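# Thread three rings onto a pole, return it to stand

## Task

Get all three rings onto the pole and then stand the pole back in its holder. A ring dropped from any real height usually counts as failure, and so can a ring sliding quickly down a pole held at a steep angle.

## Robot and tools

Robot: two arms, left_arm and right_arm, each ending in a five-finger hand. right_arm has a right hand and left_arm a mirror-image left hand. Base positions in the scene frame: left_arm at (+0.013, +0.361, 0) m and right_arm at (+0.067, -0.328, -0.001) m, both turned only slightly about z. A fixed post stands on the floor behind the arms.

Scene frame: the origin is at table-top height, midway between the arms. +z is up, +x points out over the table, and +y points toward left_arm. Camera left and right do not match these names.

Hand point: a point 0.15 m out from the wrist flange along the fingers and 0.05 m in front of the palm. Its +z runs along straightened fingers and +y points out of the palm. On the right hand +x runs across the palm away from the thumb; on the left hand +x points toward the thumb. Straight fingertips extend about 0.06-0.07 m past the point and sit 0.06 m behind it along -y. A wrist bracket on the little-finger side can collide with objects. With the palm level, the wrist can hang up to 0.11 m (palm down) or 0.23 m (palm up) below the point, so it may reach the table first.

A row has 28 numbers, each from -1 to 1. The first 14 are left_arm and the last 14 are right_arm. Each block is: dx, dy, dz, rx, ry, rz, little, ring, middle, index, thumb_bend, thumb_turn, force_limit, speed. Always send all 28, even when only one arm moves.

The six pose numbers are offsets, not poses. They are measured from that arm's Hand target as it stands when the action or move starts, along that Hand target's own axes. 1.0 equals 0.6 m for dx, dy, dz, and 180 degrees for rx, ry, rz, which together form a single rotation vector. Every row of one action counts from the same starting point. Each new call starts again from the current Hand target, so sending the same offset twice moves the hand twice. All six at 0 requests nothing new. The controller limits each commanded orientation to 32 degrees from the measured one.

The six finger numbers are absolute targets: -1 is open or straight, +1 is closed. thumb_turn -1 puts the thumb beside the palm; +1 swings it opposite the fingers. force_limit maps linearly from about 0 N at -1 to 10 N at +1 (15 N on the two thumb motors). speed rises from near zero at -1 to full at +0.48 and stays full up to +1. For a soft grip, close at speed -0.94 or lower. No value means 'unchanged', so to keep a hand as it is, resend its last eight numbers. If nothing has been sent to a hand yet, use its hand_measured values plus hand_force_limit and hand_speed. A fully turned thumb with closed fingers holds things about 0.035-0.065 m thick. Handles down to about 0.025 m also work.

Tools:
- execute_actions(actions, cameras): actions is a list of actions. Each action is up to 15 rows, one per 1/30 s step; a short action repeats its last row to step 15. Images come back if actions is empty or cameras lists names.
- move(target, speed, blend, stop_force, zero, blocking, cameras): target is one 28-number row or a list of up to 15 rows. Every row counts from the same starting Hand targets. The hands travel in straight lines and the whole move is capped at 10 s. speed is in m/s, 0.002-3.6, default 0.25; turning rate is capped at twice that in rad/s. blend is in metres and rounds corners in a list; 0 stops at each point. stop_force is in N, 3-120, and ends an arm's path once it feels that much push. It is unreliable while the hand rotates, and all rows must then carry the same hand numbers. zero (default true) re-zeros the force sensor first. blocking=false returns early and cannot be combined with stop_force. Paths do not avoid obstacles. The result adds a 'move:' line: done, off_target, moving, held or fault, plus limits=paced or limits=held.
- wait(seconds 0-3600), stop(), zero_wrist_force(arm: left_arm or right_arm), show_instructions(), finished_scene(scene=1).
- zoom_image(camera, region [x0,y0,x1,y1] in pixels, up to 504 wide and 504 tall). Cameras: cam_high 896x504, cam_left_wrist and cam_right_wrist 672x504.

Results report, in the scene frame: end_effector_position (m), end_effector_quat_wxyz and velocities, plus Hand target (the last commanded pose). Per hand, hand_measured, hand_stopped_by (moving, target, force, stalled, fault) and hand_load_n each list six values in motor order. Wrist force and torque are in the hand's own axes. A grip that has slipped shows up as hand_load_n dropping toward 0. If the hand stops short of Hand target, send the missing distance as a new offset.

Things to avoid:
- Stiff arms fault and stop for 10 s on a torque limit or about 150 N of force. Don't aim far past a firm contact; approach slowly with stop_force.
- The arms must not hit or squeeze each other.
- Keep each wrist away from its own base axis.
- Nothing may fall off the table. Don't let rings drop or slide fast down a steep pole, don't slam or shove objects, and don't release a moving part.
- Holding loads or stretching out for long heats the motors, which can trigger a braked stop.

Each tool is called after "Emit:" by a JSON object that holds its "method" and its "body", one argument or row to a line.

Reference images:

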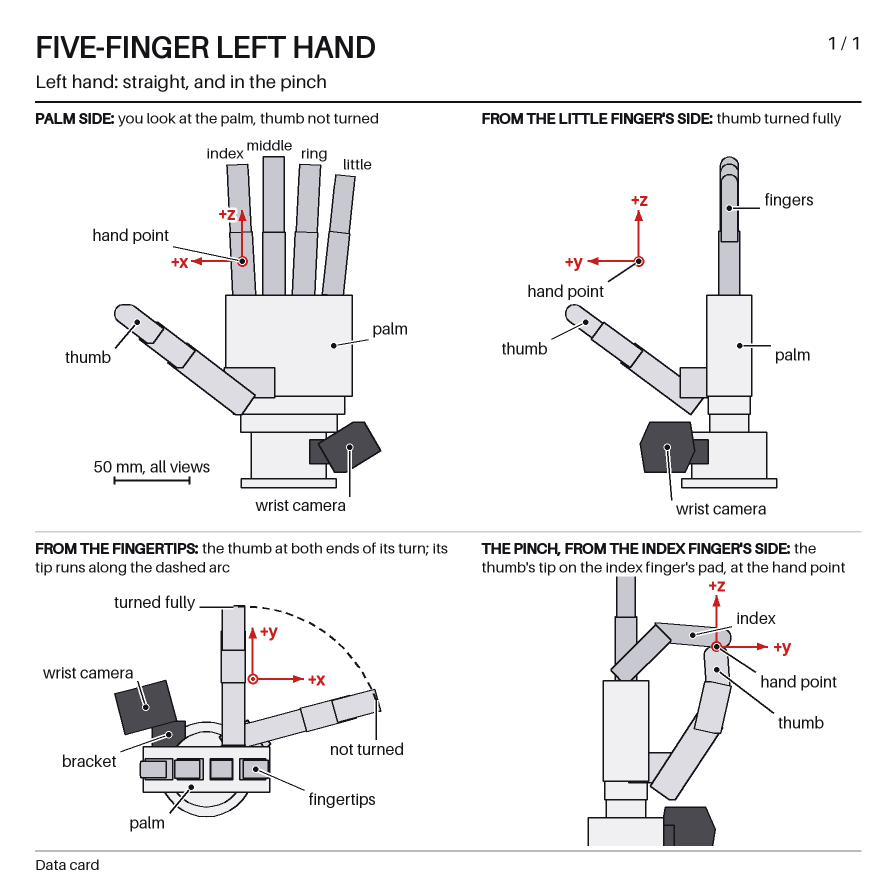

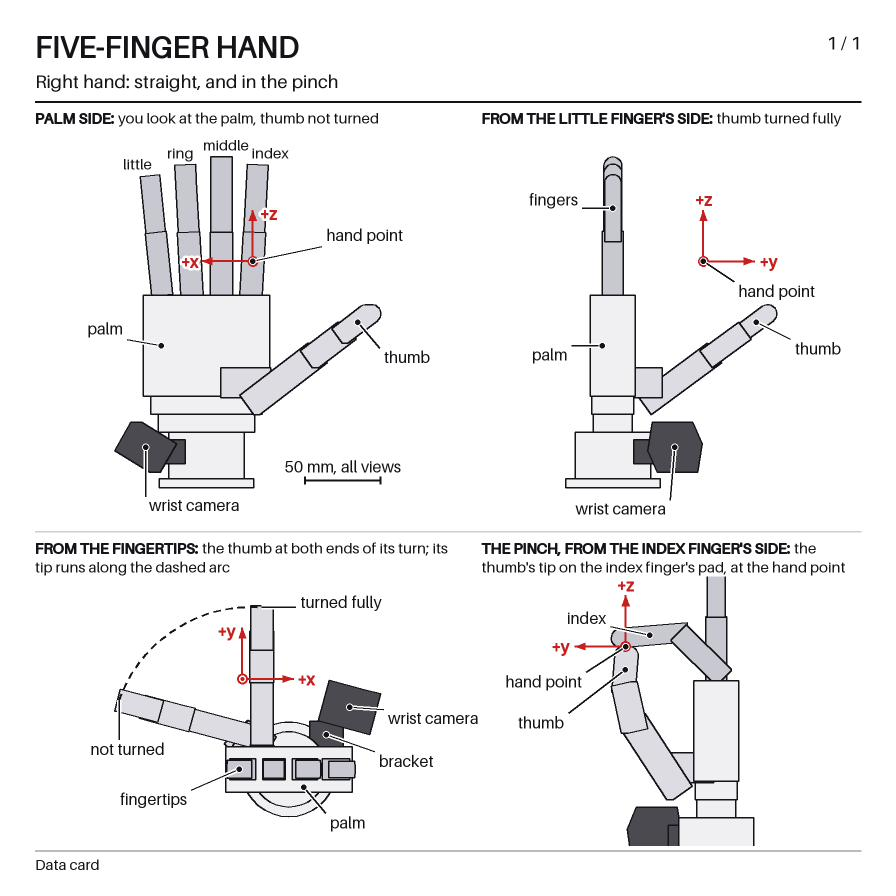

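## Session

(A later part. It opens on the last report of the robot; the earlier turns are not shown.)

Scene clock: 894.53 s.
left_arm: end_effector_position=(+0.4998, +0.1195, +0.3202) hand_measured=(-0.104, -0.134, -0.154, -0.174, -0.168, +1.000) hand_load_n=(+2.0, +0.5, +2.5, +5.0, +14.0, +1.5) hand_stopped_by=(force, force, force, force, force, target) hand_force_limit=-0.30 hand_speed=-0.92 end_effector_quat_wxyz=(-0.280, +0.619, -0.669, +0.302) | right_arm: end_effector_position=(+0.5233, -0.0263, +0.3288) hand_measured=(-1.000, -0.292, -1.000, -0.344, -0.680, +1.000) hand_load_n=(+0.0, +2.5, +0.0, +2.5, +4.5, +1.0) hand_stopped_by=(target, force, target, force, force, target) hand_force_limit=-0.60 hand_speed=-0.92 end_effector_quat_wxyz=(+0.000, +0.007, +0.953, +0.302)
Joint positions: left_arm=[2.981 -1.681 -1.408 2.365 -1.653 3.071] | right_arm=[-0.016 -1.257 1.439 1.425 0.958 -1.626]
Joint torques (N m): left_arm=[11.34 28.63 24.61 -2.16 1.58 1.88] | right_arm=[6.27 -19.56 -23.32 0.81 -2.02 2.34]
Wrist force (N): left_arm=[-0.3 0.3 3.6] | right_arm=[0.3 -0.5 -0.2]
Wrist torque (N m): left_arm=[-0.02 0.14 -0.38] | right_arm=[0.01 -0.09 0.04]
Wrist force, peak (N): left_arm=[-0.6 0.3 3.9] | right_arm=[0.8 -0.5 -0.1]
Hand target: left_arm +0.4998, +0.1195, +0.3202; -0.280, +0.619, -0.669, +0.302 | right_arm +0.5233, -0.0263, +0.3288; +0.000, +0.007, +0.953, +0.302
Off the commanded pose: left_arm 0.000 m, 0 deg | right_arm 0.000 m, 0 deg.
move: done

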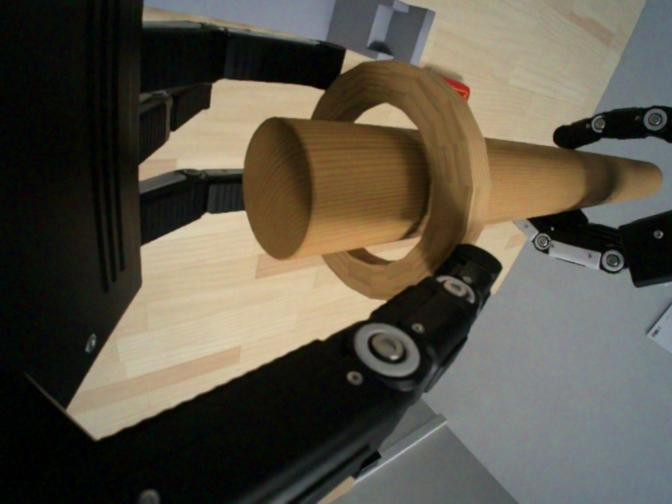

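Emit:
{"method": "move", "body": {
  "target": [0,0,0,0,0,0,0.7,0.7,0.7,0.7,0.7,1,-0.3,-0.92,-0.0001,-0.0077,0.0109,0,0,0,-1,-0.26,-1,-0.26,-0.66,1,-0.6,-0.92],
  "speed": 0.004,
  "stop_force": 3,
  "cameras": ["cam_right_wrist"]
}}

Emit:
{"method": "zoom_image", "body": {
  "camera": "cam_right_wrist",
  "region": [270, 20, 570, 320]
}}

Scene clock: 904.10 s.
left_arm: end_effector_position=(+0.4998, +0.1195, +0.3202) hand_measured=(-0.104, -0.134, -0.154, -0.174, -0.168, +1.000) hand_load_n=(+0.5, +0.0, +2.5, +5.0, +13.0, +0.5) hand_stopped_by=(force, force, force, force, force, target) hand_force_limit=-0.30 hand_speed=-0.92 end_effector_quat_wxyz=(-0.280, +0.619, -0.669, +0.302) | right_arm: end_effector_position=(+0.5234, -0.0263, +0.3208) hand_measured=(-1.000, -0.292, -1.000, -0.344, -0.680, +1.000) hand_load_n=(+0.0, +2.5, +0.0, +2.0, +5.0, +0.5) hand_stopped_by=(target, force, target, force, force, target) hand_force_limit=-0.60 hand_speed=-0.92 end_effector_quat_wxyz=(+0.000, +0.007, +0.953, +0.302)
Joint positions: left_arm=[2.981 -1.681 -1.408 2.365 -1.653 3.071] | right_arm=[-0.016 -1.254 1.455 1.405 0.958 -1.626]
Joint torques (N m): left_arm=[11.62 28.88 24.66 -1.3 1.55 1.8] | right_arm=[-4.26 -19.44 -9.55 0.6 -0.83 -1.66]
Wrist force (N): left_arm=[-1.1 1.0 4.8] | right_arm=[0.8 0.5 -1.0]
Wrist torque (N m): left_arm=[-0.03 0.17 -0.35] | right_arm=[0.07 -0.11 0.07]
Wrist force, peak (N): left_arm=[-1.5 1.0 4.9] | right_arm=[1.0 0.5 -1.4]
Hand target: left_arm +0.4998, +0.1195, +0.3202; -0.280, +0.619, -0.669, +0.302 | right_arm +0.5234, -0.0263, +0.3208; +0.000, +0.007, +0.953, +0.302
Off the commanded pose: left_arm 0.000 m, 0 deg | right_arm 0.000 m, 0 deg.
move: done

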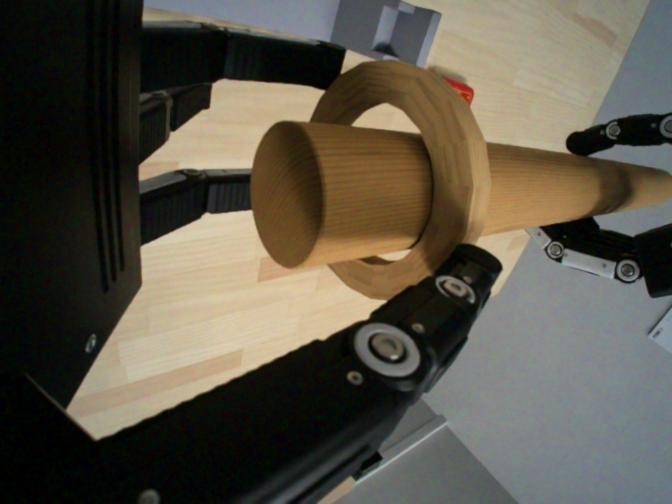

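Scaled by 1.680 from the camera's image (finer frame: 960x720).

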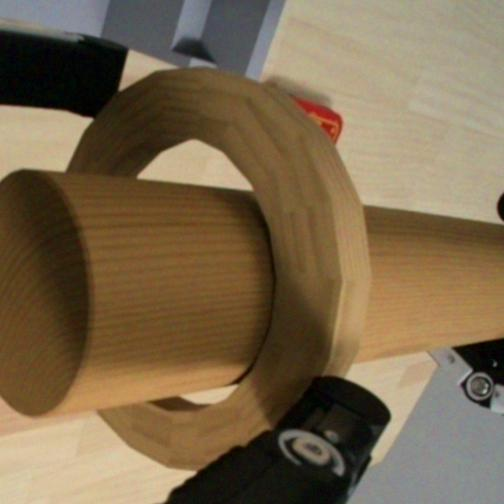

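Emit:
{"method": "move", "body": {
  "target": [0,0,0,0,0,0,0.7,0.7,0.7,0.7,0.7,1,-0.3,-0.92,0,0,0,0,0,0,-1,-0.5,-1,-0.5,-0.84,1,-0.4,-0.85],
  "cameras": ["cam_right_wrist"]
}}

Scene clock: 924.67 s.
left_arm: end_effector_position=(+0.4998, +0.1195, +0.3202) hand_measured=(-0.104, -0.134, -0.154, -0.174, -0.168, +1.000) hand_load_n=(+1.0, +0.0, +2.0, +4.5, +12.5, +0.0) hand_stopped_by=(force, force, force, force, force, target) hand_force_limit=-0.30 hand_speed=-0.92 end_effector_quat_wxyz=(-0.280, +0.619, -0.669, +0.302) | right_arm: end_effector_position=(+0.5234, -0.0263, +0.3208) hand_measured=(-1.000, -0.500, -1.000, -0.500, -0.840, +1.000) hand_load_n=(+0.0, +0.0, +0.0, +0.0, +0.0, +0.0) hand_stopped_by=(target, target, target, target, target, target) hand_force_limit=-0.40 hand_speed=-0.85 end_effector_quat_wxyz=(+0.000, +0.007, +0.953, +0.302)
Joint positions: left_arm=[2.981 -1.681 -1.408 2.365 -1.653 3.071] | right_arm=[-0.016 -1.254 1.455 1.405 0.958 -1.626]
Joint torques (N m): left_arm=[12.09 29.01 24.94 1.28 1.44 1.81] | right_arm=[-4.22 -21.1 -10.49 1.68 -1.85 -1.68]
Wrist force (N): left_arm=[-0.3 0.5 3.8] | right_arm=[0.6 -0.3 -0.3]
Wrist torque (N m): left_arm=[-0.01 0.14 -0.37] | right_arm=[0.02 -0.13 0.07]
Wrist force, peak (N): left_arm=[-1.0 1.3 5.0] | right_arm=[1.2 0.3 -1.3]
Hand target: left_arm +0.4998, +0.1195, +0.3202; -0.280, +0.619, -0.669, +0.302 | right_arm +0.5234, -0.0263, +0.3208; +0.000, +0.007, +0.953, +0.302
Off the commanded pose: left_arm 0.000 m, 0 deg | right_arm 0.000 m, 0 deg.
move: done

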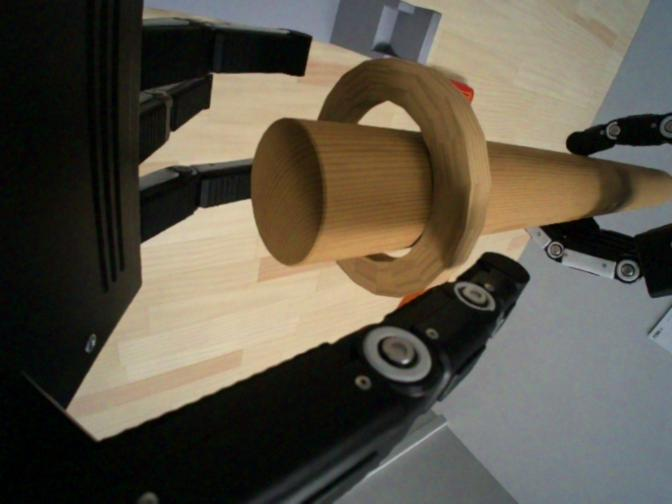

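Emit:
{"method": "move", "body": {
  "target": [
    [0,0,0,0,0,0,0.7,0.7,0.7,0.7,0.7,1,-0.3,-0.92,0,-0.0332,-0.0252,0,0,0,-1,-0.5,-1,-0.5,-0.84,1,-0.4,-0.85]
  ],
  "speed": 0.04
}}

Emit:
{"method": "move", "body": {
  "target": [0,0,0,0,0,0,0.7,0.7,0.7,0.7,0.7,1,-0.3,-0.92,0,0,0,0,0,0,-1,-0.06,-1,-0.06,-0.58,1,-0.6,-0.85],
  "cameras": ["cam_right_wrist"]
}}

Scene clock: 930.10 s.
left_arm: end_effector_position=(+0.4998, +0.1195, +0.3202) hand_measured=(-0.104, -0.134, -0.154, -0.174, -0.168, +1.000) hand_load_n=(+1.5, +0.5, +2.0, +4.5, +12.5, +0.0) hand_stopped_by=(force, force, force, force, force, target) hand_force_limit=-0.30 hand_speed=-0.92 end_effector_quat_wxyz=(-0.280, +0.619, -0.669, +0.302) | right_arm: end_effector_position=(+0.5231, -0.0512, +0.3217) hand_measured=(-1.000, -0.500, -1.000, -0.500, -0.840, +1.000) hand_load_n=(+0.0, +0.0, +0.0, +0.5, +0.0, +0.0) hand_stopped_by=(target, target, target, target, target, target) hand_force_limit=-0.40 hand_speed=-0.85 end_effector_quat_wxyz=(+0.000, +0.007, +0.953, +0.302)
Joint positions: left_arm=[2.981 -1.681 -1.408 2.365 -1.653 3.071] | right_arm=[-0.076 -1.267 1.481 1.434 0.962 -1.699]
Joint torques (N m): left_arm=[12.33 28.27 25.31 1.21 1.1 1.76] | right_arm=[-6.91 -45.05 -9.44 4.49 0.29 -2.1]
Wrist force (N): left_arm=[-0.3 0.3 3.7] | right_arm=[0.5 -0.2 -0.1]
Wrist torque (N m): left_arm=[-0.04 0.14 -0.36] | right_arm=[0.02 -0.11 0.20]
Wrist force, peak (N): left_arm=[-0.4 0.4 4.0] | right_arm=[0.8 -0.6 -0.2]
Hand target: left_arm +0.4998, +0.1195, +0.3202; -0.280, +0.619, -0.669, +0.302 | right_arm +0.5231, -0.0513, +0.3217; +0.000, +0.007, +0.953, +0.302
Off the commanded pose: left_arm 0.000 m, 0 deg | right_arm 0.000 m, 0 deg.
move: done

Scene clock: 931.57 s.
left_arm: end_effector_position=(+0.4998, +0.1195, +0.3202) hand_measured=(-0.104, -0.134, -0.154, -0.174, -0.168, +1.000) hand_load_n=(+1.0, +0.0, +2.0, +5.0, +12.5, +0.0) hand_stopped_by=(force, force, force, force, force, target) hand_force_limit=-0.30 hand_speed=-0.92 end_effector_quat_wxyz=(-0.280, +0.619, -0.669, +0.302) | right_arm: end_effector_position=(+0.5231, -0.0513, +0.3217) hand_measured=(-1.000, -0.060, -1.000, -0.060, -0.580, +1.000) hand_load_n=(+0.0, +0.0, +0.0, +0.5, +0.0, +0.0) hand_stopped_by=(target, target, target, target, target, target) hand_force_limit=-0.60 hand_speed=-0.85 end_effector_quat_wxyz=(+0.000, +0.007, +0.953, +0.302)
Joint positions: left_arm=[2.981 -1.681 -1.408 2.365 -1.653 3.071] | right_arm=[-0.076 -1.267 1.481 1.434 0.962 -1.699]
Joint torques (N m): left_arm=[11.49 28.45 24.81 1.31 0.87 1.73] | right_arm=[-7.48 -45.12 -10.01 4.28 -0.08 -2.34]
Wrist force (N): left_arm=[-0.4 0.4 3.9] | right_arm=[0.6 -0.3 -0.3]
Wrist torque (N m): left_arm=[-0.03 0.15 -0.36] | right_arm=[0.02 -0.12 0.20]
Wrist force, peak (N): left_arm=[-0.3 0.3 3.9] | right_arm=[0.6 -0.5 -0.3]
Hand target: left_arm +0.4998, +0.1195, +0.3202; -0.280, +0.619, -0.669, +0.302 | right_arm +0.5231, -0.0513, +0.3217; +0.000, +0.007, +0.953, +0.302
Off the commanded pose: left_arm 0.000 m, 0 deg | right_arm 0.000 m, 0 deg.
move: done

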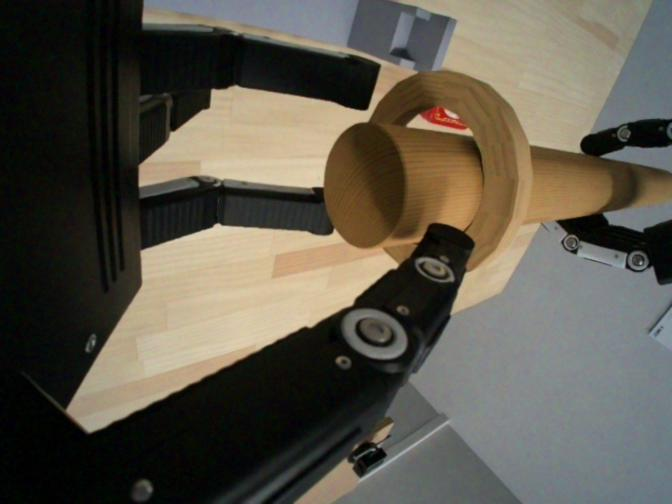

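Emit:
{"method": "move", "body": {
  "target": [0,0,0,0,0,0,0.7,0.7,0.7,0.7,0.7,1,-0.3,-0.92,0,0.0405,0.0307,0,0,0,-1,-0.06,-1,-0.06,-0.58,1,-0.6,-0.85],
  "speed": 0.02,
  "stop_force": 4,
  "cameras": ["cam_right_wrist"]
}}

Scene clock: 936.70 s.
left_arm: end_effector_position=(+0.4998, +0.1195, +0.3202) hand_measured=(-0.104, -0.134, -0.154, -0.174, -0.168, +1.000) hand_load_n=(+1.5, +0.0, +2.5, +4.5, +12.5, +0.0) hand_stopped_by=(force, force, force, force, force, target) hand_force_limit=-0.30 hand_speed=-0.92 end_effector_quat_wxyz=(-0.280, +0.619, -0.669, +0.302) | right_arm: end_effector_position=(+0.5234, -0.0208, +0.3206) hand_measured=(-1.000, -0.060, -1.000, -0.060, -0.580, +1.000) hand_load_n=(+0.0, +0.0, +0.0, +0.0, +0.0, +0.0) hand_stopped_by=(target, target, target, target, target, target) hand_force_limit=-0.60 hand_speed=-0.85 end_effector_quat_wxyz=(+0.000, +0.007, +0.953, +0.302)
Joint positions: left_arm=[2.981 -1.681 -1.408 2.365 -1.653 3.071] | right_arm=[-0.003 -1.251 1.449 1.399 0.958 -1.61]
Joint torques (N m): left_arm=[11.98 28.21 24.76 1.19 0.3 1.69] | right_arm=[6.89 -20.16 -23.29 0.8 -2.26 2.25]
Wrist force (N): left_arm=[-0.7 0.2 3.5] | right_arm=[0.4 -0.4 -0.4]
Wrist torque (N m): left_arm=[-0.04 0.18 -0.38] | right_arm=[0.01 -0.09 0.05]
Wrist force, peak (N): left_arm=[-0.5 0.7 4.1] | right_arm=[0.7 -0.6 -0.3]
Hand target: left_arm +0.4998, +0.1195, +0.3202; -0.280, +0.619, -0.669, +0.302 | right_arm +0.5234, -0.0208, +0.3206; +0.000, +0.007, +0.953, +0.302
Off the commanded pose: left_arm 0.000 m, 0 deg | right_arm 0.000 m, 0 deg.
move: done

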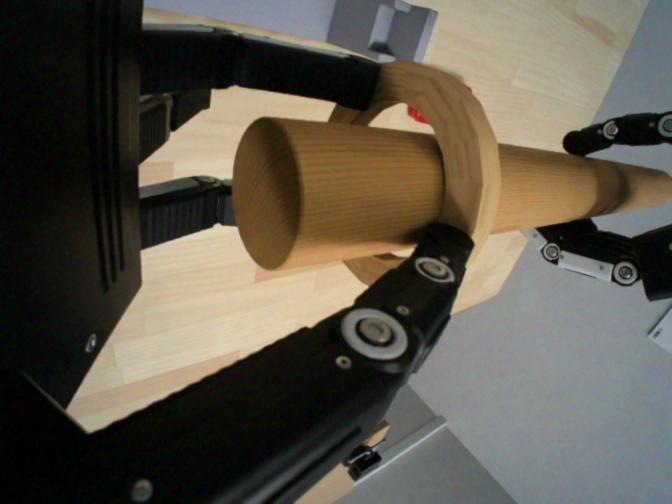

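Emit:
{"method": "move", "body": {
  "target": [0,0,0,0,0,0,0.7,0.7,0.7,0.7,0.7,1,-0.3,-0.92,0,0.0106,0.0081,0,0,0,-1,-0.06,-1,-0.06,-0.58,1,-0.6,-0.85],
  "speed": 0.02,
  "stop_force": 4,
  "cameras": ["cam_right_wrist"]
}}

Scene clock: 941.00 s.
left_arm: end_effector_position=(+0.4998, +0.1195, +0.3202) hand_measured=(-0.104, -0.134, -0.154, -0.174, -0.168, +1.000) hand_load_n=(+1.5, +0.0, +2.0, +4.5, +12.5, +0.0) hand_stopped_by=(force, force, force, force, force, target) hand_force_limit=-0.30 hand_speed=-0.92 end_effector_quat_wxyz=(-0.280, +0.619, -0.669, +0.302) | right_arm: end_effector_position=(+0.5235, -0.0128, +0.3203) hand_measured=(-1.000, -0.060, -1.000, -0.060, -0.580, +1.000) hand_load_n=(+0.0, +0.0, +0.0, +0.0, +0.0, +0.0) hand_stopped_by=(target, target, target, target, target, target) hand_force_limit=-0.60 hand_speed=-0.85 end_effector_quat_wxyz=(+0.000, +0.007, +0.953, +0.302)
Joint positions: left_arm=[2.981 -1.681 -1.408 2.365 -1.653 3.071] | right_arm=[0.016 -1.245 1.439 1.39 0.958 -1.587]
Joint torques (N m): left_arm=[11.95 27.26 24.54 1.21 -0.14 1.58] | right_arm=[6.6 -19.93 -23.31 0.69 -1.77 2.33]
Wrist force (N): left_arm=[-0.7 0.4 3.8] | right_arm=[0.7 -0.2 -0.5]
Wrist torque (N m): left_arm=[-0.02 0.19 -0.38] | right_arm=[0.03 -0.14 0.07]
Wrist force, peak (N): left_arm=[-0.6 0.5 4.2] | right_arm=[0.7 -0.5 -0.5]
Hand target: left_arm +0.4998, +0.1195, +0.3202; -0.280, +0.619, -0.669, +0.302 | right_arm +0.5235, -0.0128, +0.3203; +0.000, +0.007, +0.953, +0.302
Off the commanded pose: left_arm 0.000 m, 0 deg | right_arm 0.000 m, 0 deg.
move: done

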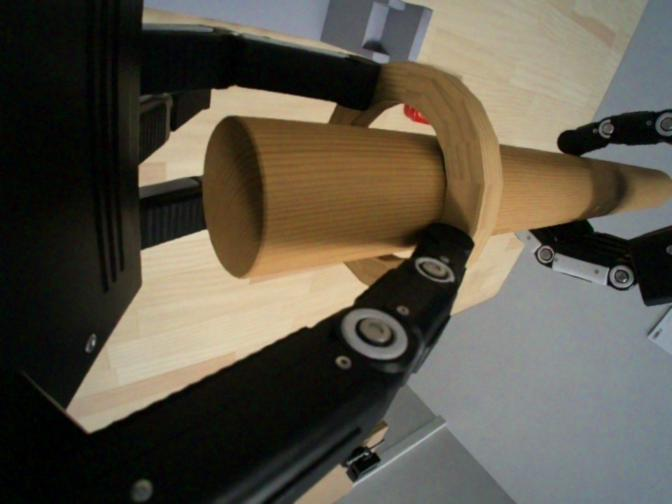

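Emit:
{"method": "move", "body": {
  "target": [0,0,0,0,0,0,0.7,0.7,0.7,0.7,0.7,1,-0.3,-0.92,0,-0.1528,-0.116,0,0,0,-1,-0.06,-1,-0.06,-0.58,1,-0.6,-0.85],
  "speed": 0.06,
  "cameras": ["cam_right_wrist"]
}}

Emit:
{"method": "move", "body": {
  "target": [0,0,0,0,0,0,0.7,0.7,0.7,0.7,0.7,1,-0.3,-0.92,0,0,0,0,0,0,-1,-0.5,-1,-0.5,-0.84,1,-0.4,-0.3]
}}

Emit:
{"method": "move", "body": {
  "target": [
    [0,0,0,0,0,0,0.7,0.7,0.7,0.7,0.7,1,-0.3,-0.92,0.1671,-0.1628,-0.1259,0.032,0.0725,0.4711,-1,-0.5,-1,-0.5,-0.84,1,-0.4,-0.3],
    [0,0,0,0,0,0,0.7,0.7,0.7,0.7,0.7,1,-0.3,-0.92,0.351,-0.1607,0.04,0.064,0.145,0.9423,-1,-0.5,-1,-0.5,-0.84,1,-0.4,-0.3]
  ],
  "speed": 0.19,
  "blend": 0.05,
  "cameras": ["cam_right_wrist", "cam_high"]
}}

Scene clock: 964.13 s.
left_arm: end_effector_position=(+0.4998, +0.1195, +0.3202) hand_measured=(-0.104, -0.134, -0.154, -0.174, -0.168, +1.000) hand_load_n=(+1.0, +0.0, +2.5, +4.5, +12.5, +0.0) hand_stopped_by=(force, force, force, force, force, target) hand_force_limit=-0.30 hand_speed=-0.92 end_effector_quat_wxyz=(-0.280, +0.619, -0.669, +0.302) | right_arm: end_effector_position=(+0.5221, -0.1278, +0.3244) hand_measured=(-1.000, -0.060, -1.000, -0.060, -0.580, +1.000) hand_load_n=(+0.0, +0.0, +0.0, +0.0, +0.0, +0.0) hand_stopped_by=(target, target, target, target, target, target) hand_force_limit=-0.60 hand_speed=-0.85 end_effector_quat_wxyz=(+0.000, +0.007, +0.953, +0.302)
Joint positions: left_arm=[2.981 -1.681 -1.408 2.365 -1.653 3.071] | right_arm=[-0.261 -1.288 1.534 1.527 0.988 -1.921]
Joint torques (N m): left_arm=[11.65 26.88 24.76 1.14 -0.74 1.64] | right_arm=[-7.61 -43.99 -9.11 4.69 0.44 -2.41]
Wrist force (N): left_arm=[-0.2 0.4 3.7] | right_arm=[0.4 -0.4 -0.3]
Wrist torque (N m): left_arm=[-0.03 0.13 -0.36] | right_arm=[0.02 -0.08 0.18]
Wrist force, peak (N): left_arm=[-0.7 0.7 4.1] | right_arm=[0.5 -0.9 -0.6]
Hand target: left_arm +0.4998, +0.1195, +0.3202; -0.280, +0.619, -0.669, +0.302 | right_arm +0.5221, -0.1278, +0.3244; +0.000, +0.007, +0.953, +0.302
Off the commanded pose: left_arm 0.000 m, 0 deg | right_arm 0.000 m, 0 deg.
move: done

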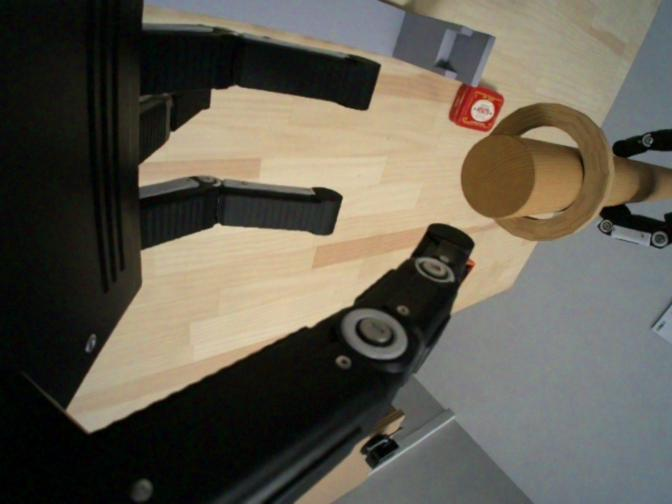

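Scene clock: 964.67 s.
left_arm: end_effector_position=(+0.4998, +0.1195, +0.3202) hand_measured=(-0.104, -0.134, -0.154, -0.174, -0.168, +1.000) hand_load_n=(+1.0, +0.0, +2.5, +4.5, +12.5, +0.0) hand_stopped_by=(force, force, force, force, force, target) hand_force_limit=-0.30 hand_speed=-0.92 end_effector_quat_wxyz=(-0.280, +0.619, -0.669, +0.302) | right_arm: end_effector_position=(+0.5221, -0.1278, +0.3244) hand_measured=(-1.000, -0.500, -1.000, -0.500, -0.840, +1.000) hand_load_n=(+0.0, +0.0, +0.0, +0.0, -0.5, +0.0) hand_stopped_by=(target, target, target, target, target, target) hand_force_limit=-0.40 hand_speed=-0.30 end_effector_quat_wxyz=(+0.000, +0.007, +0.953, +0.302)
Joint positions: left_arm=[2.981 -1.681 -1.408 2.365 -1.653 3.071] | right_arm=[-0.261 -1.288 1.534 1.527 0.988 -1.921]
Joint torques (N m): left_arm=[11.86 27.02 25.12 1.19 -0.73 1.62] | right_arm=[-7.63 -43.74 -9.81 4.47 0.14 -2.31]
Wrist force (N): left_arm=[-0.3 0.3 3.8] | right_arm=[0.3 -0.5 -0.2]
Wrist torque (N m): left_arm=[-0.05 0.14 -0.36] | right_arm=[0.00 -0.09 0.18]
Wrist force, peak (N): left_arm=[-0.4 0.4 4.0] | right_arm=[0.6 -0.6 -0.5]
Hand target: left_arm +0.4998, +0.1195, +0.3202; -0.280, +0.619, -0.669, +0.302 | right_arm +0.5221, -0.1278, +0.3244; +0.000, +0.007, +0.953, +0.302
Off the commanded pose: left_arm 0.000 m, 0 deg | right_arm 0.000 m, 0 deg.
move: done

Scene clock: 973.13 s.
left_arm: end_effector_position=(+0.4998, +0.1195, +0.3202) hand_measured=(-0.104, -0.134, -0.154, -0.174, -0.168, +1.000) hand_load_n=(+1.0, +0.0, +2.5, +4.5, +13.0, +0.0) hand_stopped_by=(force, force, force, force, force, target) hand_force_limit=-0.30 hand_speed=-0.92 end_effector_quat_wxyz=(-0.280, +0.619, -0.669, +0.302) | right_arm: end_effector_position=(+0.3105, -0.1903, +0.2501) hand_measured=(-1.000, -0.500, -1.000, -0.500, -0.840, +1.000) hand_load_n=(+0.0, +0.0, +0.0, +0.0, +0.0, +0.0) hand_stopped_by=(target, target, target, target, target, target) hand_force_limit=-0.40 hand_speed=-0.30 end_effector_quat_wxyz=(-0.442, +0.893, +0.080, -0.042)
Joint positions: left_arm=[2.981 -1.681 -1.408 2.365 -1.653 3.071] | right_arm=[-0.465 -1.539 2.077 1.729 0.911 0.638]
Joint torques (N m): left_arm=[11.87 26.05 24.96 1.17 -0.8 1.61] | right_arm=[2.71 -30.1 -7 0.93 -2.57 2.52]
Wrist force (N): left_arm=[-0.4 0.4 3.8] | right_arm=[0.6 0.8 -0.2]
Wrist torque (N m): left_arm=[-0.04 0.15 -0.37] | right_arm=[0.19 -0.10 -0.08]
Wrist force, peak (N): left_arm=[-0.4 0.4 4.1] | right_arm=[1.4 0.0 0.2]
Hand target: left_arm +0.4998, +0.1195, +0.3202; -0.280, +0.619, -0.669, +0.302 | right_arm +0.3104, -0.1902, +0.2501; -0.442, +0.893, +0.080, -0.042
Off the commanded pose: left_arm 0.000 m, 0 deg | right_arm 0.000 m, 0 deg.
move: done
Images, in order (width x height): cam_high 896x504, cam_right_wrist 672x504.

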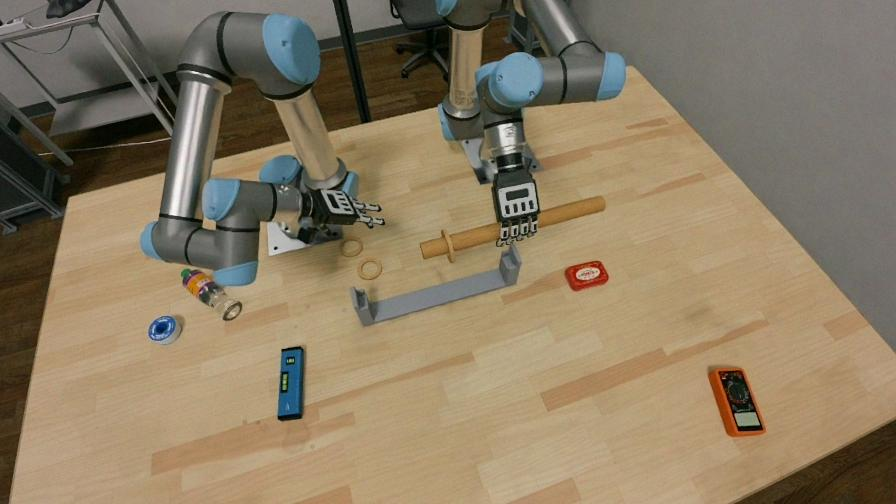

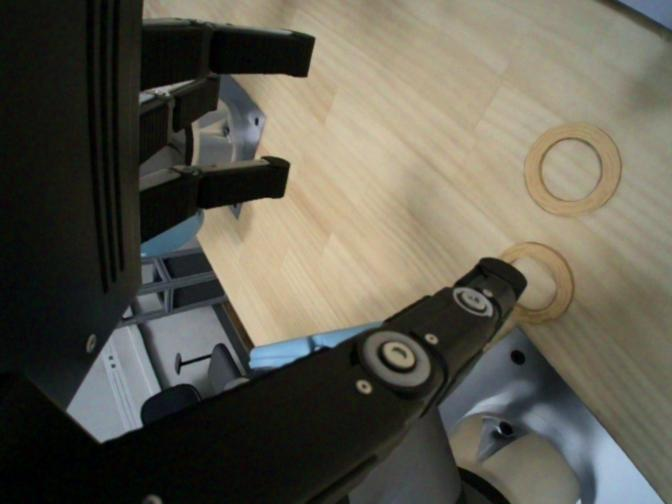

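Emit:
{"method": "move", "body": {
  "target": [0,0,0,0,0,0,0.7,0.7,0.7,0.7,0.7,1,-0.3,-0.92,-0.0042,0.2022,0.1888,0,0,0,-1,-0.5,-1,-0.5,-0.84,1,-0.4,-0.3],
  "speed": 0.1,
  "stop_force": 10,
  "cameras": ["cam_right_wrist", "cam_high"]
}}

Scene clock: 984.07 s.
left_arm: end_effector_position=(+0.4998, +0.1195, +0.3202) hand_measured=(-0.104, -0.134, -0.154, -0.174, -0.168, +1.000) hand_load_n=(+1.0, +0.0, +2.0, +4.5, +12.5, +0.0) hand_stopped_by=(force, force, force, force, force, target) hand_force_limit=-0.30 hand_speed=-0.92 end_effector_quat_wxyz=(-0.280, +0.619, -0.669, +0.302) | right_arm: end_effector_position=(+0.3044, -0.1745, +0.0850) hand_measured=(-1.000, -0.500, -1.000, -0.500, -0.840, +1.000) hand_load_n=(+0.5, +0.0, +0.0, +0.0, +0.0, +0.0) hand_stopped_by=(target, target, target, target, target, target) hand_force_limit=-0.40 hand_speed=-0.30 end_effector_quat_wxyz=(-0.442, +0.893, +0.080, -0.042)
Joint positions: left_arm=[2.981 -1.681 -1.408 2.365 -1.653 3.071] | right_arm=[-0.424 -1.219 2.26 1.2 0.885 0.678]
Joint torques (N m): left_arm=[12.56 25.48 25.13 1.12 -0.86 1.55] | right_arm=[6.8 -10.3 0.25 0.93 -2.5 2.4]
Wrist force (N): left_arm=[-0.4 0.3 3.8] | right_arm=[0.5 0.7 -0.2]
Wrist torque (N m): left_arm=[-0.05 0.16 -0.36] | right_arm=[0.17 -0.08 -0.08]
Wrist force, peak (N): left_arm=[-0.4 0.4 4.0] | right_arm=[0.4 1.2 0.3]
Hand target: left_arm +0.4998, +0.1195, +0.3202; -0.280, +0.619, -0.669, +0.302 | right_arm +0.3044, -0.1745, +0.0850; -0.442, +0.893, +0.080, -0.042
Off the commanded pose: left_arm 0.000 m, 0 deg | right_arm 0.000 m, 0 deg.
move: done
Images, in order (width x height): cam_high 896x504, cam_right_wrist 672x504.

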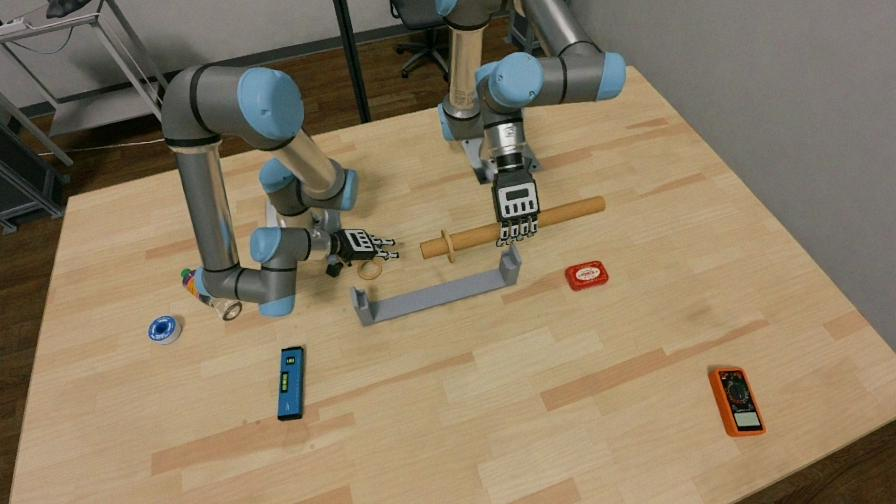

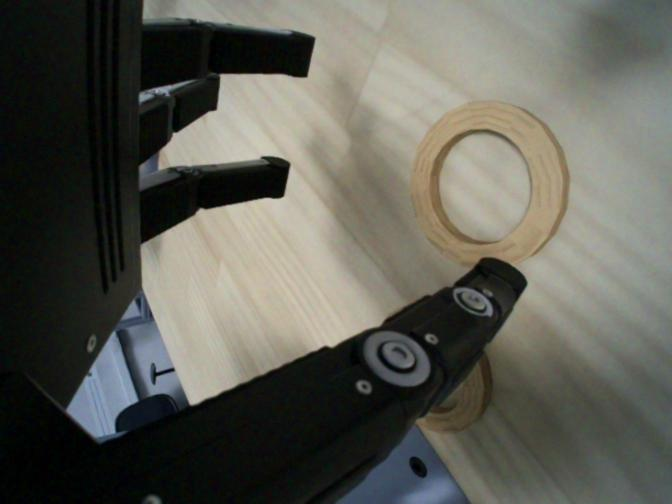

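Emit:
{"method": "move", "body": {
  "target": [0,0,0,0,0,0,0.7,0.7,0.7,0.7,0.7,1,-0.3,-0.92,-0.005,0.0748,0.0532,0,0,0,-1,-0.5,-1,-0.5,-0.84,1,-0.4,-0.3],
  "speed": 0.04,
  "stop_force": 6,
  "cameras": ["cam_right_wrist"]
}}

Scene clock: 998.27 s.
left_arm: end_effector_position=(+0.4998, +0.1195, +0.3202) hand_measured=(-0.104, -0.134, -0.154, -0.174, -0.168, +1.000) hand_load_n=(+1.5, +0.0, +2.5, +5.0, +12.5, +0.0) hand_stopped_by=(force, force, force, force, force, target) hand_force_limit=-0.30 hand_speed=-0.92 end_effector_quat_wxyz=(-0.280, +0.619, -0.669, +0.302) | right_arm: end_effector_position=(+0.3016, -0.1769, +0.0299) hand_measured=(-1.000, -0.500, -1.000, -0.500, -0.840, +1.000) hand_load_n=(+0.0, +0.0, +0.0, +0.0, +0.0, +0.0) hand_stopped_by=(target, target, target, target, target, target) hand_force_limit=-0.40 hand_speed=-0.30 end_effector_quat_wxyz=(-0.442, +0.893, +0.080, -0.042)
Joint positions: left_arm=[2.981 -1.681 -1.408 2.365 -1.653 3.071] | right_arm=[-0.437 -1.069 2.284 1.034 0.893 0.666]
Joint torques (N m): left_arm=[12.38 24.68 24.91 1.14 -0.73 1.57] | right_arm=[-8.35 -13.04 2.9 0.97 0.56 -2.3]
Wrist force (N): left_arm=[-0.3 0.0 3.9] | right_arm=[0.4 0.7 -0.5]
Wrist torque (N m): left_arm=[-0.10 0.14 -0.35] | right_arm=[0.19 -0.06 0.05]
Wrist force, peak (N): left_arm=[-0.6 0.5 4.0] | right_arm=[0.7 0.8 -0.2]
Hand target: left_arm +0.4998, +0.1195, +0.3202; -0.280, +0.619, -0.669, +0.302 | right_arm +0.3016, -0.1769, +0.0299; -0.442, +0.893, +0.080, -0.042
Off the commanded pose: left_arm 0.000 m, 0 deg | right_arm 0.000 m, 0 deg.
move: done

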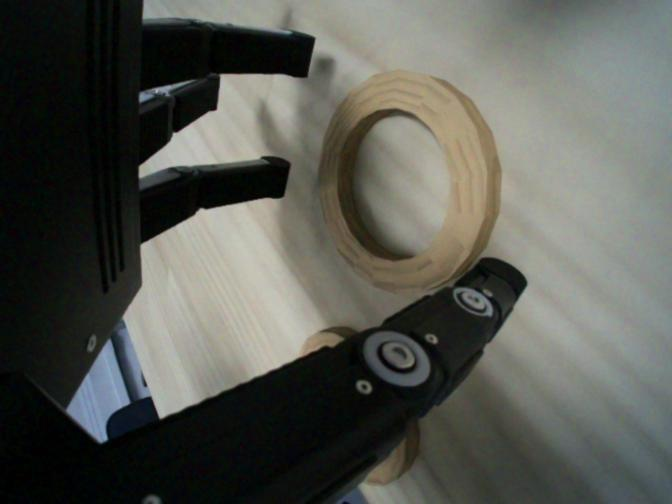

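Emit:
{"method": "move", "body": {
  "target": [0,0,0,0,0,0,0.7,0.7,0.7,0.7,0.7,1,-0.3,-0.92,-0.0022,0.0191,0.0108,0,0,0,-1,-0.5,-1,-0.5,-0.84,1,-0.4,-0.3],
  "speed": 0.005,
  "stop_force": 3,
  "cameras": ["cam_right_wrist"]
}}

Scene clock: 1008.13 s.
left_arm: end_effector_position=(+0.4998, +0.1195, +0.3202) hand_measured=(-0.104, -0.134, -0.154, -0.174, -0.168, +1.000) hand_load_n=(+1.0, +0.0, +2.5, +5.0, +12.5, +0.0) hand_stopped_by=(force, force, force, force, force, target) hand_force_limit=-0.30 hand_speed=-0.92 end_effector_quat_wxyz=(-0.280, +0.619, -0.669, +0.302) | right_arm: end_effector_position=(+0.3007, -0.1787, +0.0181) hand_measured=(-1.000, -0.500, -1.000, -0.500, -0.840, +1.000) hand_load_n=(+0.0, +0.0, +0.0, +0.5, +0.0, +0.0) hand_stopped_by=(target, target, target, target, target, target) hand_force_limit=-0.40 hand_speed=-0.30 end_effector_quat_wxyz=(-0.442, +0.893, +0.080, -0.042)
Joint positions: left_arm=[2.981 -1.681 -1.408 2.365 -1.653 3.071] | right_arm=[-0.445 -1.034 2.288 1.001 0.898 0.658]
Joint torques (N m): left_arm=[12 24.47 25.12 1.07 -0.85 1.5] | right_arm=[5.29 -39.44 -7.34 4.11 -1.43 1.96]
Wrist force (N): left_arm=[-0.3 0.4 3.7] | right_arm=[0.2 -1.7 -1.7]
Wrist torque (N m): left_arm=[-0.04 0.14 -0.36] | right_arm=[-0.01 -0.03 0.02]
Wrist force, peak (N): left_arm=[-0.5 0.5 4.1] | right_arm=[-0.2 -5.0 -4.6]
Hand target: left_arm +0.4998, +0.1195, +0.3202; -0.280, +0.619, -0.669, +0.302 | right_arm +0.3007, -0.1787, +0.0181; -0.442, +0.893, +0.080, -0.042 (not the last commanded pose)
Off the commanded pose: left_arm 0.000 m, 0 deg | right_arm 0.001 m, 0 deg.
move: contact (right_arm)

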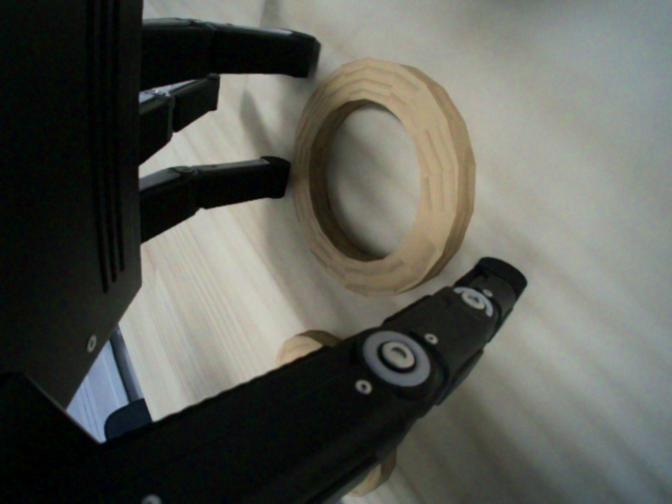

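Emit:
{"method": "move", "body": {
  "target": [0,0,0,0,0,0,0.7,0.7,0.7,0.7,0.7,1,-0.3,-0.92,0,-0.00133,-0.00101,0,0,0,-1,-0.5,-1,-0.5,-0.84,1,-0.4,-0.3],
  "speed": 0.01
}}

Emit:
{"method": "move", "body": {
  "target": [0,0,0,0,0,0,0.7,0.7,0.7,0.7,0.7,1,-0.3,-0.92,0,0,0,0,0,0,-1,-0.38,-1,-0.38,-0.70,1,-0.6,-0.9]
}}

Emit:
{"method": "move", "body": {
  "target": [0,0,0,0,0,0,0.7,0.7,0.7,0.7,0.7,1,-0.3,-0.92,0,0,0,0,0,0,-1,-0.26,-1,-0.26,-0.66,1,-0.6,-0.92],
  "cameras": ["cam_right_wrist"]
}}

Scene clock: 1013.53 s.
left_arm: end_effector_position=(+0.4998, +0.1195, +0.3202) hand_measured=(-0.104, -0.134, -0.154, -0.174, -0.168, +1.000) hand_load_n=(+1.0, +0.0, +2.0, +5.0, +12.5, +0.0) hand_stopped_by=(force, force, force, force, force, target) hand_force_limit=-0.30 hand_speed=-0.92 end_effector_quat_wxyz=(-0.280, +0.619, -0.669, +0.302) | right_arm: end_effector_position=(+0.3007, -0.1787, +0.0191) hand_measured=(-1.000, -0.500, -1.000, -0.500, -0.840, +1.000) hand_load_n=(+0.0, +0.0, +0.0, +0.0, +0.0, +0.0) hand_stopped_by=(target, target, target, target, target, target) hand_force_limit=-0.40 hand_speed=-0.30 end_effector_quat_wxyz=(-0.442, +0.893, +0.080, -0.042)
Joint positions: left_arm=[2.981 -1.681 -1.408 2.365 -1.653 3.071] | right_arm=[-0.445 -1.037 2.288 1.004 0.898 0.658]
Joint torques (N m): left_arm=[12.31 25.15 25.14 1.12 -0.72 1.46] | right_arm=[5.78 -39.55 -2.84 4.7 -1.56 1.98]
Wrist force (N): left_arm=[-0.5 0.4 3.7] | right_arm=[0.6 0.5 0.0]
Wrist torque (N m): left_arm=[-0.03 0.17 -0.38] | right_arm=[0.13 -0.10 0.05]
Wrist force, peak (N): left_arm=[-0.4 0.3 4.0] | right_arm=[0.2 -2.2 -2.3]
Hand target: left_arm +0.4998, +0.1195, +0.3202; -0.280, +0.619, -0.669, +0.302 | right_arm +0.3007, -0.1787, +0.0191; -0.442, +0.893, +0.080, -0.042
Off the commanded pose: left_arm 0.000 m, 0 deg | right_arm 0.000 m, 0 deg.
move: done

Scene clock: 1014.77 s.
left_arm: end_effector_position=(+0.4998, +0.1195, +0.3202) hand_measured=(-0.104, -0.134, -0.154, -0.174, -0.168, +1.000) hand_load_n=(+1.5, +0.0, +2.0, +5.0, +13.0, +0.0) hand_stopped_by=(force, force, force, force, force, target) hand_force_limit=-0.30 hand_speed=-0.92 end_effector_quat_wxyz=(-0.280, +0.619, -0.669, +0.302) | right_arm: end_effector_position=(+0.3007, -0.1787, +0.0191) hand_measured=(-1.000, -0.380, -1.000, -0.380, -0.700, +1.000) hand_load_n=(+0.0, +0.0, +0.0, +0.0, +0.0, +0.0) hand_stopped_by=(target, target, target, target, target, target) hand_force_limit=-0.60 hand_speed=-0.90 end_effector_quat_wxyz=(-0.442, +0.893, +0.080, -0.042)
Joint positions: left_arm=[2.981 -1.681 -1.408 2.365 -1.653 3.071] | right_arm=[-0.445 -1.037 2.288 1.004 0.898 0.658]
Joint torques (N m): left_arm=[11.87 24.44 25.39 0.96 -0.77 1.52] | right_arm=[5.92 -40 3 4.32 -1.5 1.95]
Wrist force (N): left_arm=[-0.4 0.3 3.6] | right_arm=[0.5 0.3 -0.3]
Wrist torque (N m): left_arm=[-0.03 0.16 -0.37] | right_arm=[0.13 -0.08 0.04]
Wrist force, peak (N): left_arm=[-0.5 0.5 4.0] | right_arm=[0.7 0.7 -0.7]
Hand target: left_arm +0.4998, +0.1195, +0.3202; -0.280, +0.619, -0.669, +0.302 | right_arm +0.3007, -0.1787, +0.0191; -0.442, +0.893, +0.080, -0.042
Off the commanded pose: left_arm 0.000 m, 0 deg | right_arm 0.000 m, 0 deg.
move: done

Scene clock: 1015.40 s.
left_arm: end_effector_position=(+0.4998, +0.1195, +0.3202) hand_measured=(-0.104, -0.134, -0.154, -0.174, -0.168, +1.000) hand_load_n=(+1.0, +0.0, +2.5, +4.5, +12.5, +0.0) hand_stopped_by=(force, force, force, force, force, target) hand_force_limit=-0.30 hand_speed=-0.92 end_effector_quat_wxyz=(-0.280, +0.619, -0.669, +0.302) | right_arm: end_effector_position=(+0.3007, -0.1787, +0.0191) hand_measured=(-1.000, -0.300, -1.000, -0.352, -0.680, +1.000) hand_load_n=(+0.0, +2.0, +0.0, +2.0, +4.5, +0.5) hand_stopped_by=(target, force, target, force, force, target) hand_force_limit=-0.60 hand_speed=-0.92 end_effector_quat_wxyz=(-0.442, +0.893, +0.080, -0.042)
Joint positions: left_arm=[2.981 -1.681 -1.408 2.365 -1.653 3.071] | right_arm=[-0.445 -1.037 2.288 1.004 0.898 0.658]
Joint torques (N m): left_arm=[11.78 24.99 24.67 0.99 -0.74 1.56] | right_arm=[5.88 -39.85 3.38 4.28 -1.55 1.96]
Wrist force (N): left_arm=[-0.4 0.5 3.8] | right_arm=[0.5 0.2 -0.5]
Wrist torque (N m): left_arm=[-0.01 0.16 -0.37] | right_arm=[0.14 -0.06 0.04]
Wrist force, peak (N): left_arm=[-0.2 0.5 3.9] | right_arm=[0.5 0.6 -0.6]
Hand target: left_arm +0.4998, +0.1195, +0.3202; -0.280, +0.619, -0.669, +0.302 | right_arm +0.3007, -0.1787, +0.0191; -0.442, +0.893, +0.080, -0.042
Off the commanded pose: left_arm 0.000 m, 0 deg | right_arm 0.000 m, 0 deg.
move: done

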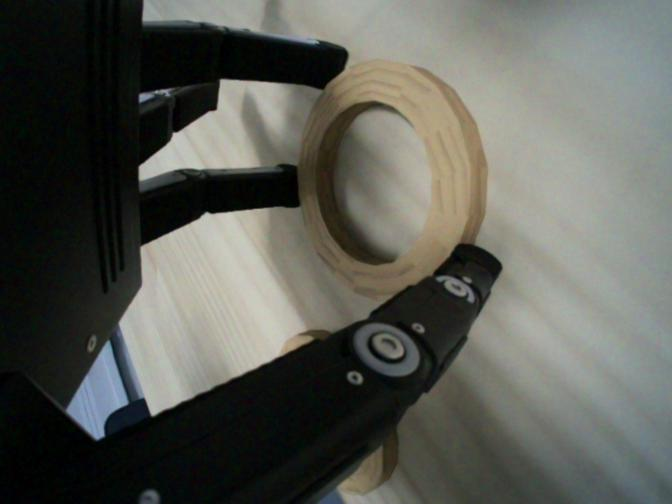

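Emit:
{"method": "move", "body": {
  "target": [0,0,0,0,0,0,0.7,0.7,0.7,0.7,0.7,1,-0.3,-0.92,0,-0.3068,-0.2329,0,0,0,-1,-0.26,-1,-0.26,-0.66,1,-0.6,-0.92],
  "speed": 0.1,
  "cameras": ["cam_right_wrist"]
}}

Emit:
{"method": "move", "body": {
  "target": [
    [0,0,0,0,0,0,0.7,0.7,0.7,0.7,0.7,1,-0.3,-0.92,0.1752,-0.0145,-0.2013,-0.032,-0.0725,-0.4711,-1,-0.26,-1,-0.26,-0.66,1,-0.6,-0.92],
    [0,0,0,0,0,0,0.7,0.7,0.7,0.7,0.7,1,-0.3,-0.92,0.3743,-0.1087,-0.0828,-0.064,-0.145,-0.9423,-1,-0.26,-1,-0.26,-0.66,1,-0.6,-0.92]
  ],
  "speed": 0.19,
  "blend": 0.05,
  "cameras": ["cam_right_wrist", "cam_high"]
}}

Emit:
{"method": "zoom_image", "body": {
  "camera": "cam_right_wrist",
  "region": [270, 20, 670, 420]
}}

Scene clock: 1028.90 s.
left_arm: end_effector_position=(+0.4998, +0.1195, +0.3202) hand_measured=(-0.104, -0.134, -0.154, -0.174, -0.168, +1.000) hand_load_n=(+1.0, +0.0, +2.0, +4.5, +12.5, +0.0) hand_stopped_by=(force, force, force, force, force, target) hand_force_limit=-0.30 hand_speed=-0.92 end_effector_quat_wxyz=(-0.280, +0.619, -0.669, +0.302) | right_arm: end_effector_position=(+0.3014, -0.1781, +0.2501) hand_measured=(-1.000, -0.300, -1.000, -0.352, -0.680, +1.000) hand_load_n=(+0.0, +2.0, +0.0, +2.0, +4.5, +1.0) hand_stopped_by=(target, force, target, force, force, target) hand_force_limit=-0.60 hand_speed=-0.92 end_effector_quat_wxyz=(-0.442, +0.893, +0.080, -0.042)
Joint positions: left_arm=[2.981 -1.681 -1.408 2.365 -1.653 3.071] | right_arm=[-0.441 -1.563 2.099 1.717 0.896 0.661]
Joint torques (N m): left_arm=[12.34 24.48 24.65 0.99 -0.71 1.58] | right_arm=[-7.51 -28.16 -20.42 4.64 0.6 -2.36]
Wrist force (N): left_arm=[-0.3 0.3 3.7] | right_arm=[0.6 0.6 -0.1]
Wrist torque (N m): left_arm=[-0.04 0.14 -0.36] | right_arm=[0.15 -0.09 0.05]
Wrist force, peak (N): left_arm=[-0.5 0.4 4.0] | right_arm=[0.4 1.2 0.0]
Hand target: left_arm +0.4998, +0.1195, +0.3202; -0.280, +0.619, -0.669, +0.302 | right_arm +0.3014, -0.1781, +0.2502; -0.442, +0.893, +0.080, -0.042
Off the commanded pose: left_arm 0.000 m, 0 deg | right_arm 0.000 m, 0 deg.
move: done

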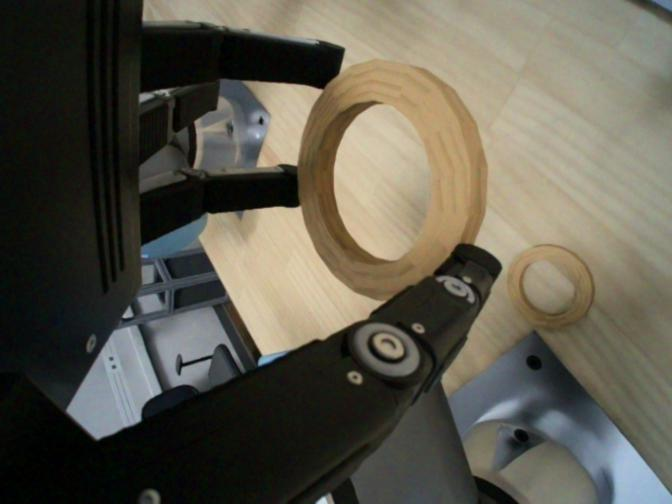

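Scene clock: 1037.33 s.
left_arm: end_effector_position=(+0.4998, +0.1195, +0.3202) hand_measured=(-0.104, -0.134, -0.154, -0.174, -0.168, +1.000) hand_load_n=(+1.5, +0.0, +2.0, +5.0, +12.5, +0.0) hand_stopped_by=(force, force, force, force, force, target) hand_force_limit=-0.30 hand_speed=-0.92 end_effector_quat_wxyz=(-0.280, +0.619, -0.669, +0.302) | right_arm: end_effector_position=(+0.5226, -0.1376, +0.3314) hand_measured=(-1.000, -0.300, -1.000, -0.352, -0.680, +1.000) hand_load_n=(+0.0, +2.5, +0.0, +2.0, +4.0, +0.5) hand_stopped_by=(target, force, target, force, force, target) hand_force_limit=-0.60 hand_speed=-0.92 end_effector_quat_wxyz=(+0.000, +0.007, +0.953, +0.302)
Joint positions: left_arm=[2.981 -1.681 -1.408 2.365 -1.653 3.071] | right_arm=[-0.284 -1.291 1.523 1.556 0.992 -1.947]
Joint torques (N m): left_arm=[12.33 24.25 24.97 0.98 -0.66 1.54] | right_arm=[6.63 -17.62 -22.99 0.97 -2.73 -2.34]
Wrist force (N): left_arm=[-0.4 0.4 3.9] | right_arm=[0.5 -0.4 -0.5]
Wrist torque (N m): left_arm=[-0.03 0.15 -0.37] | right_arm=[0.02 -0.10 0.19]
Wrist force, peak (N): left_arm=[-0.5 0.4 4.0] | right_arm=[1.4 -0.4 0.0]
Hand target: left_arm +0.4998, +0.1195, +0.3202; -0.280, +0.619, -0.669, +0.302 | right_arm +0.5226, -0.1376, +0.3314; +0.000, +0.007, +0.953, +0.302
Off the commanded pose: left_arm 0.000 m, 0 deg | right_arm 0.000 m, 0 deg.
move: done
Images, in order (width x height): cam_high 896x504, cam_right_wrist 672x504.

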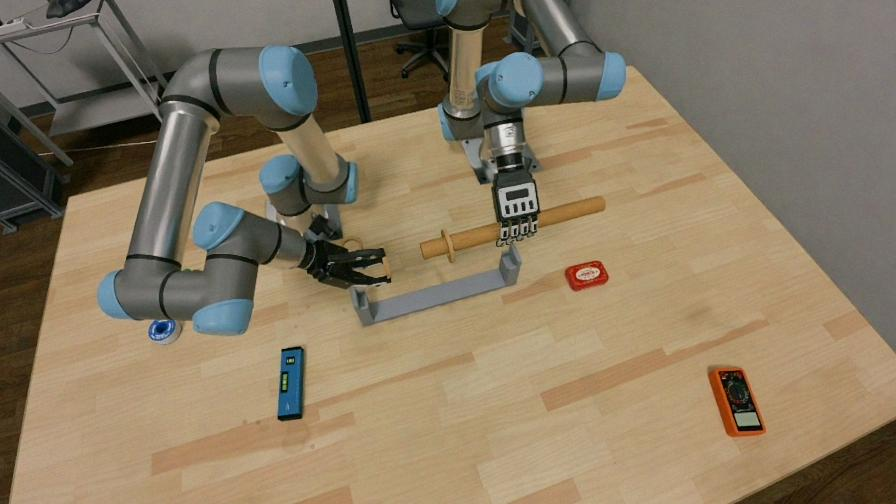

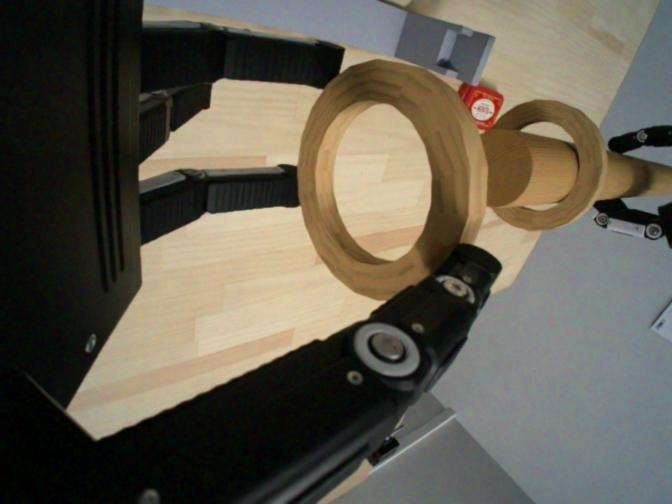

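Scaled by 1.260 from the camera's image (finer frame: 960x720).

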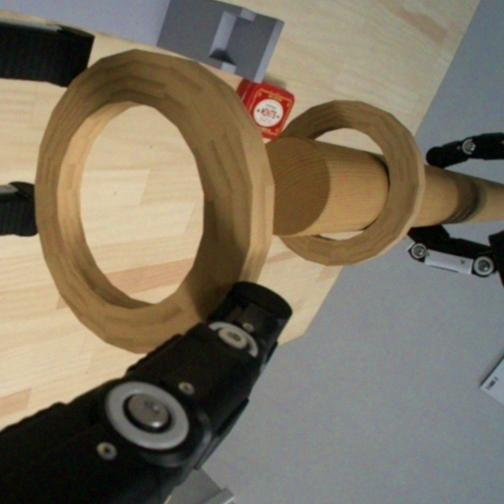

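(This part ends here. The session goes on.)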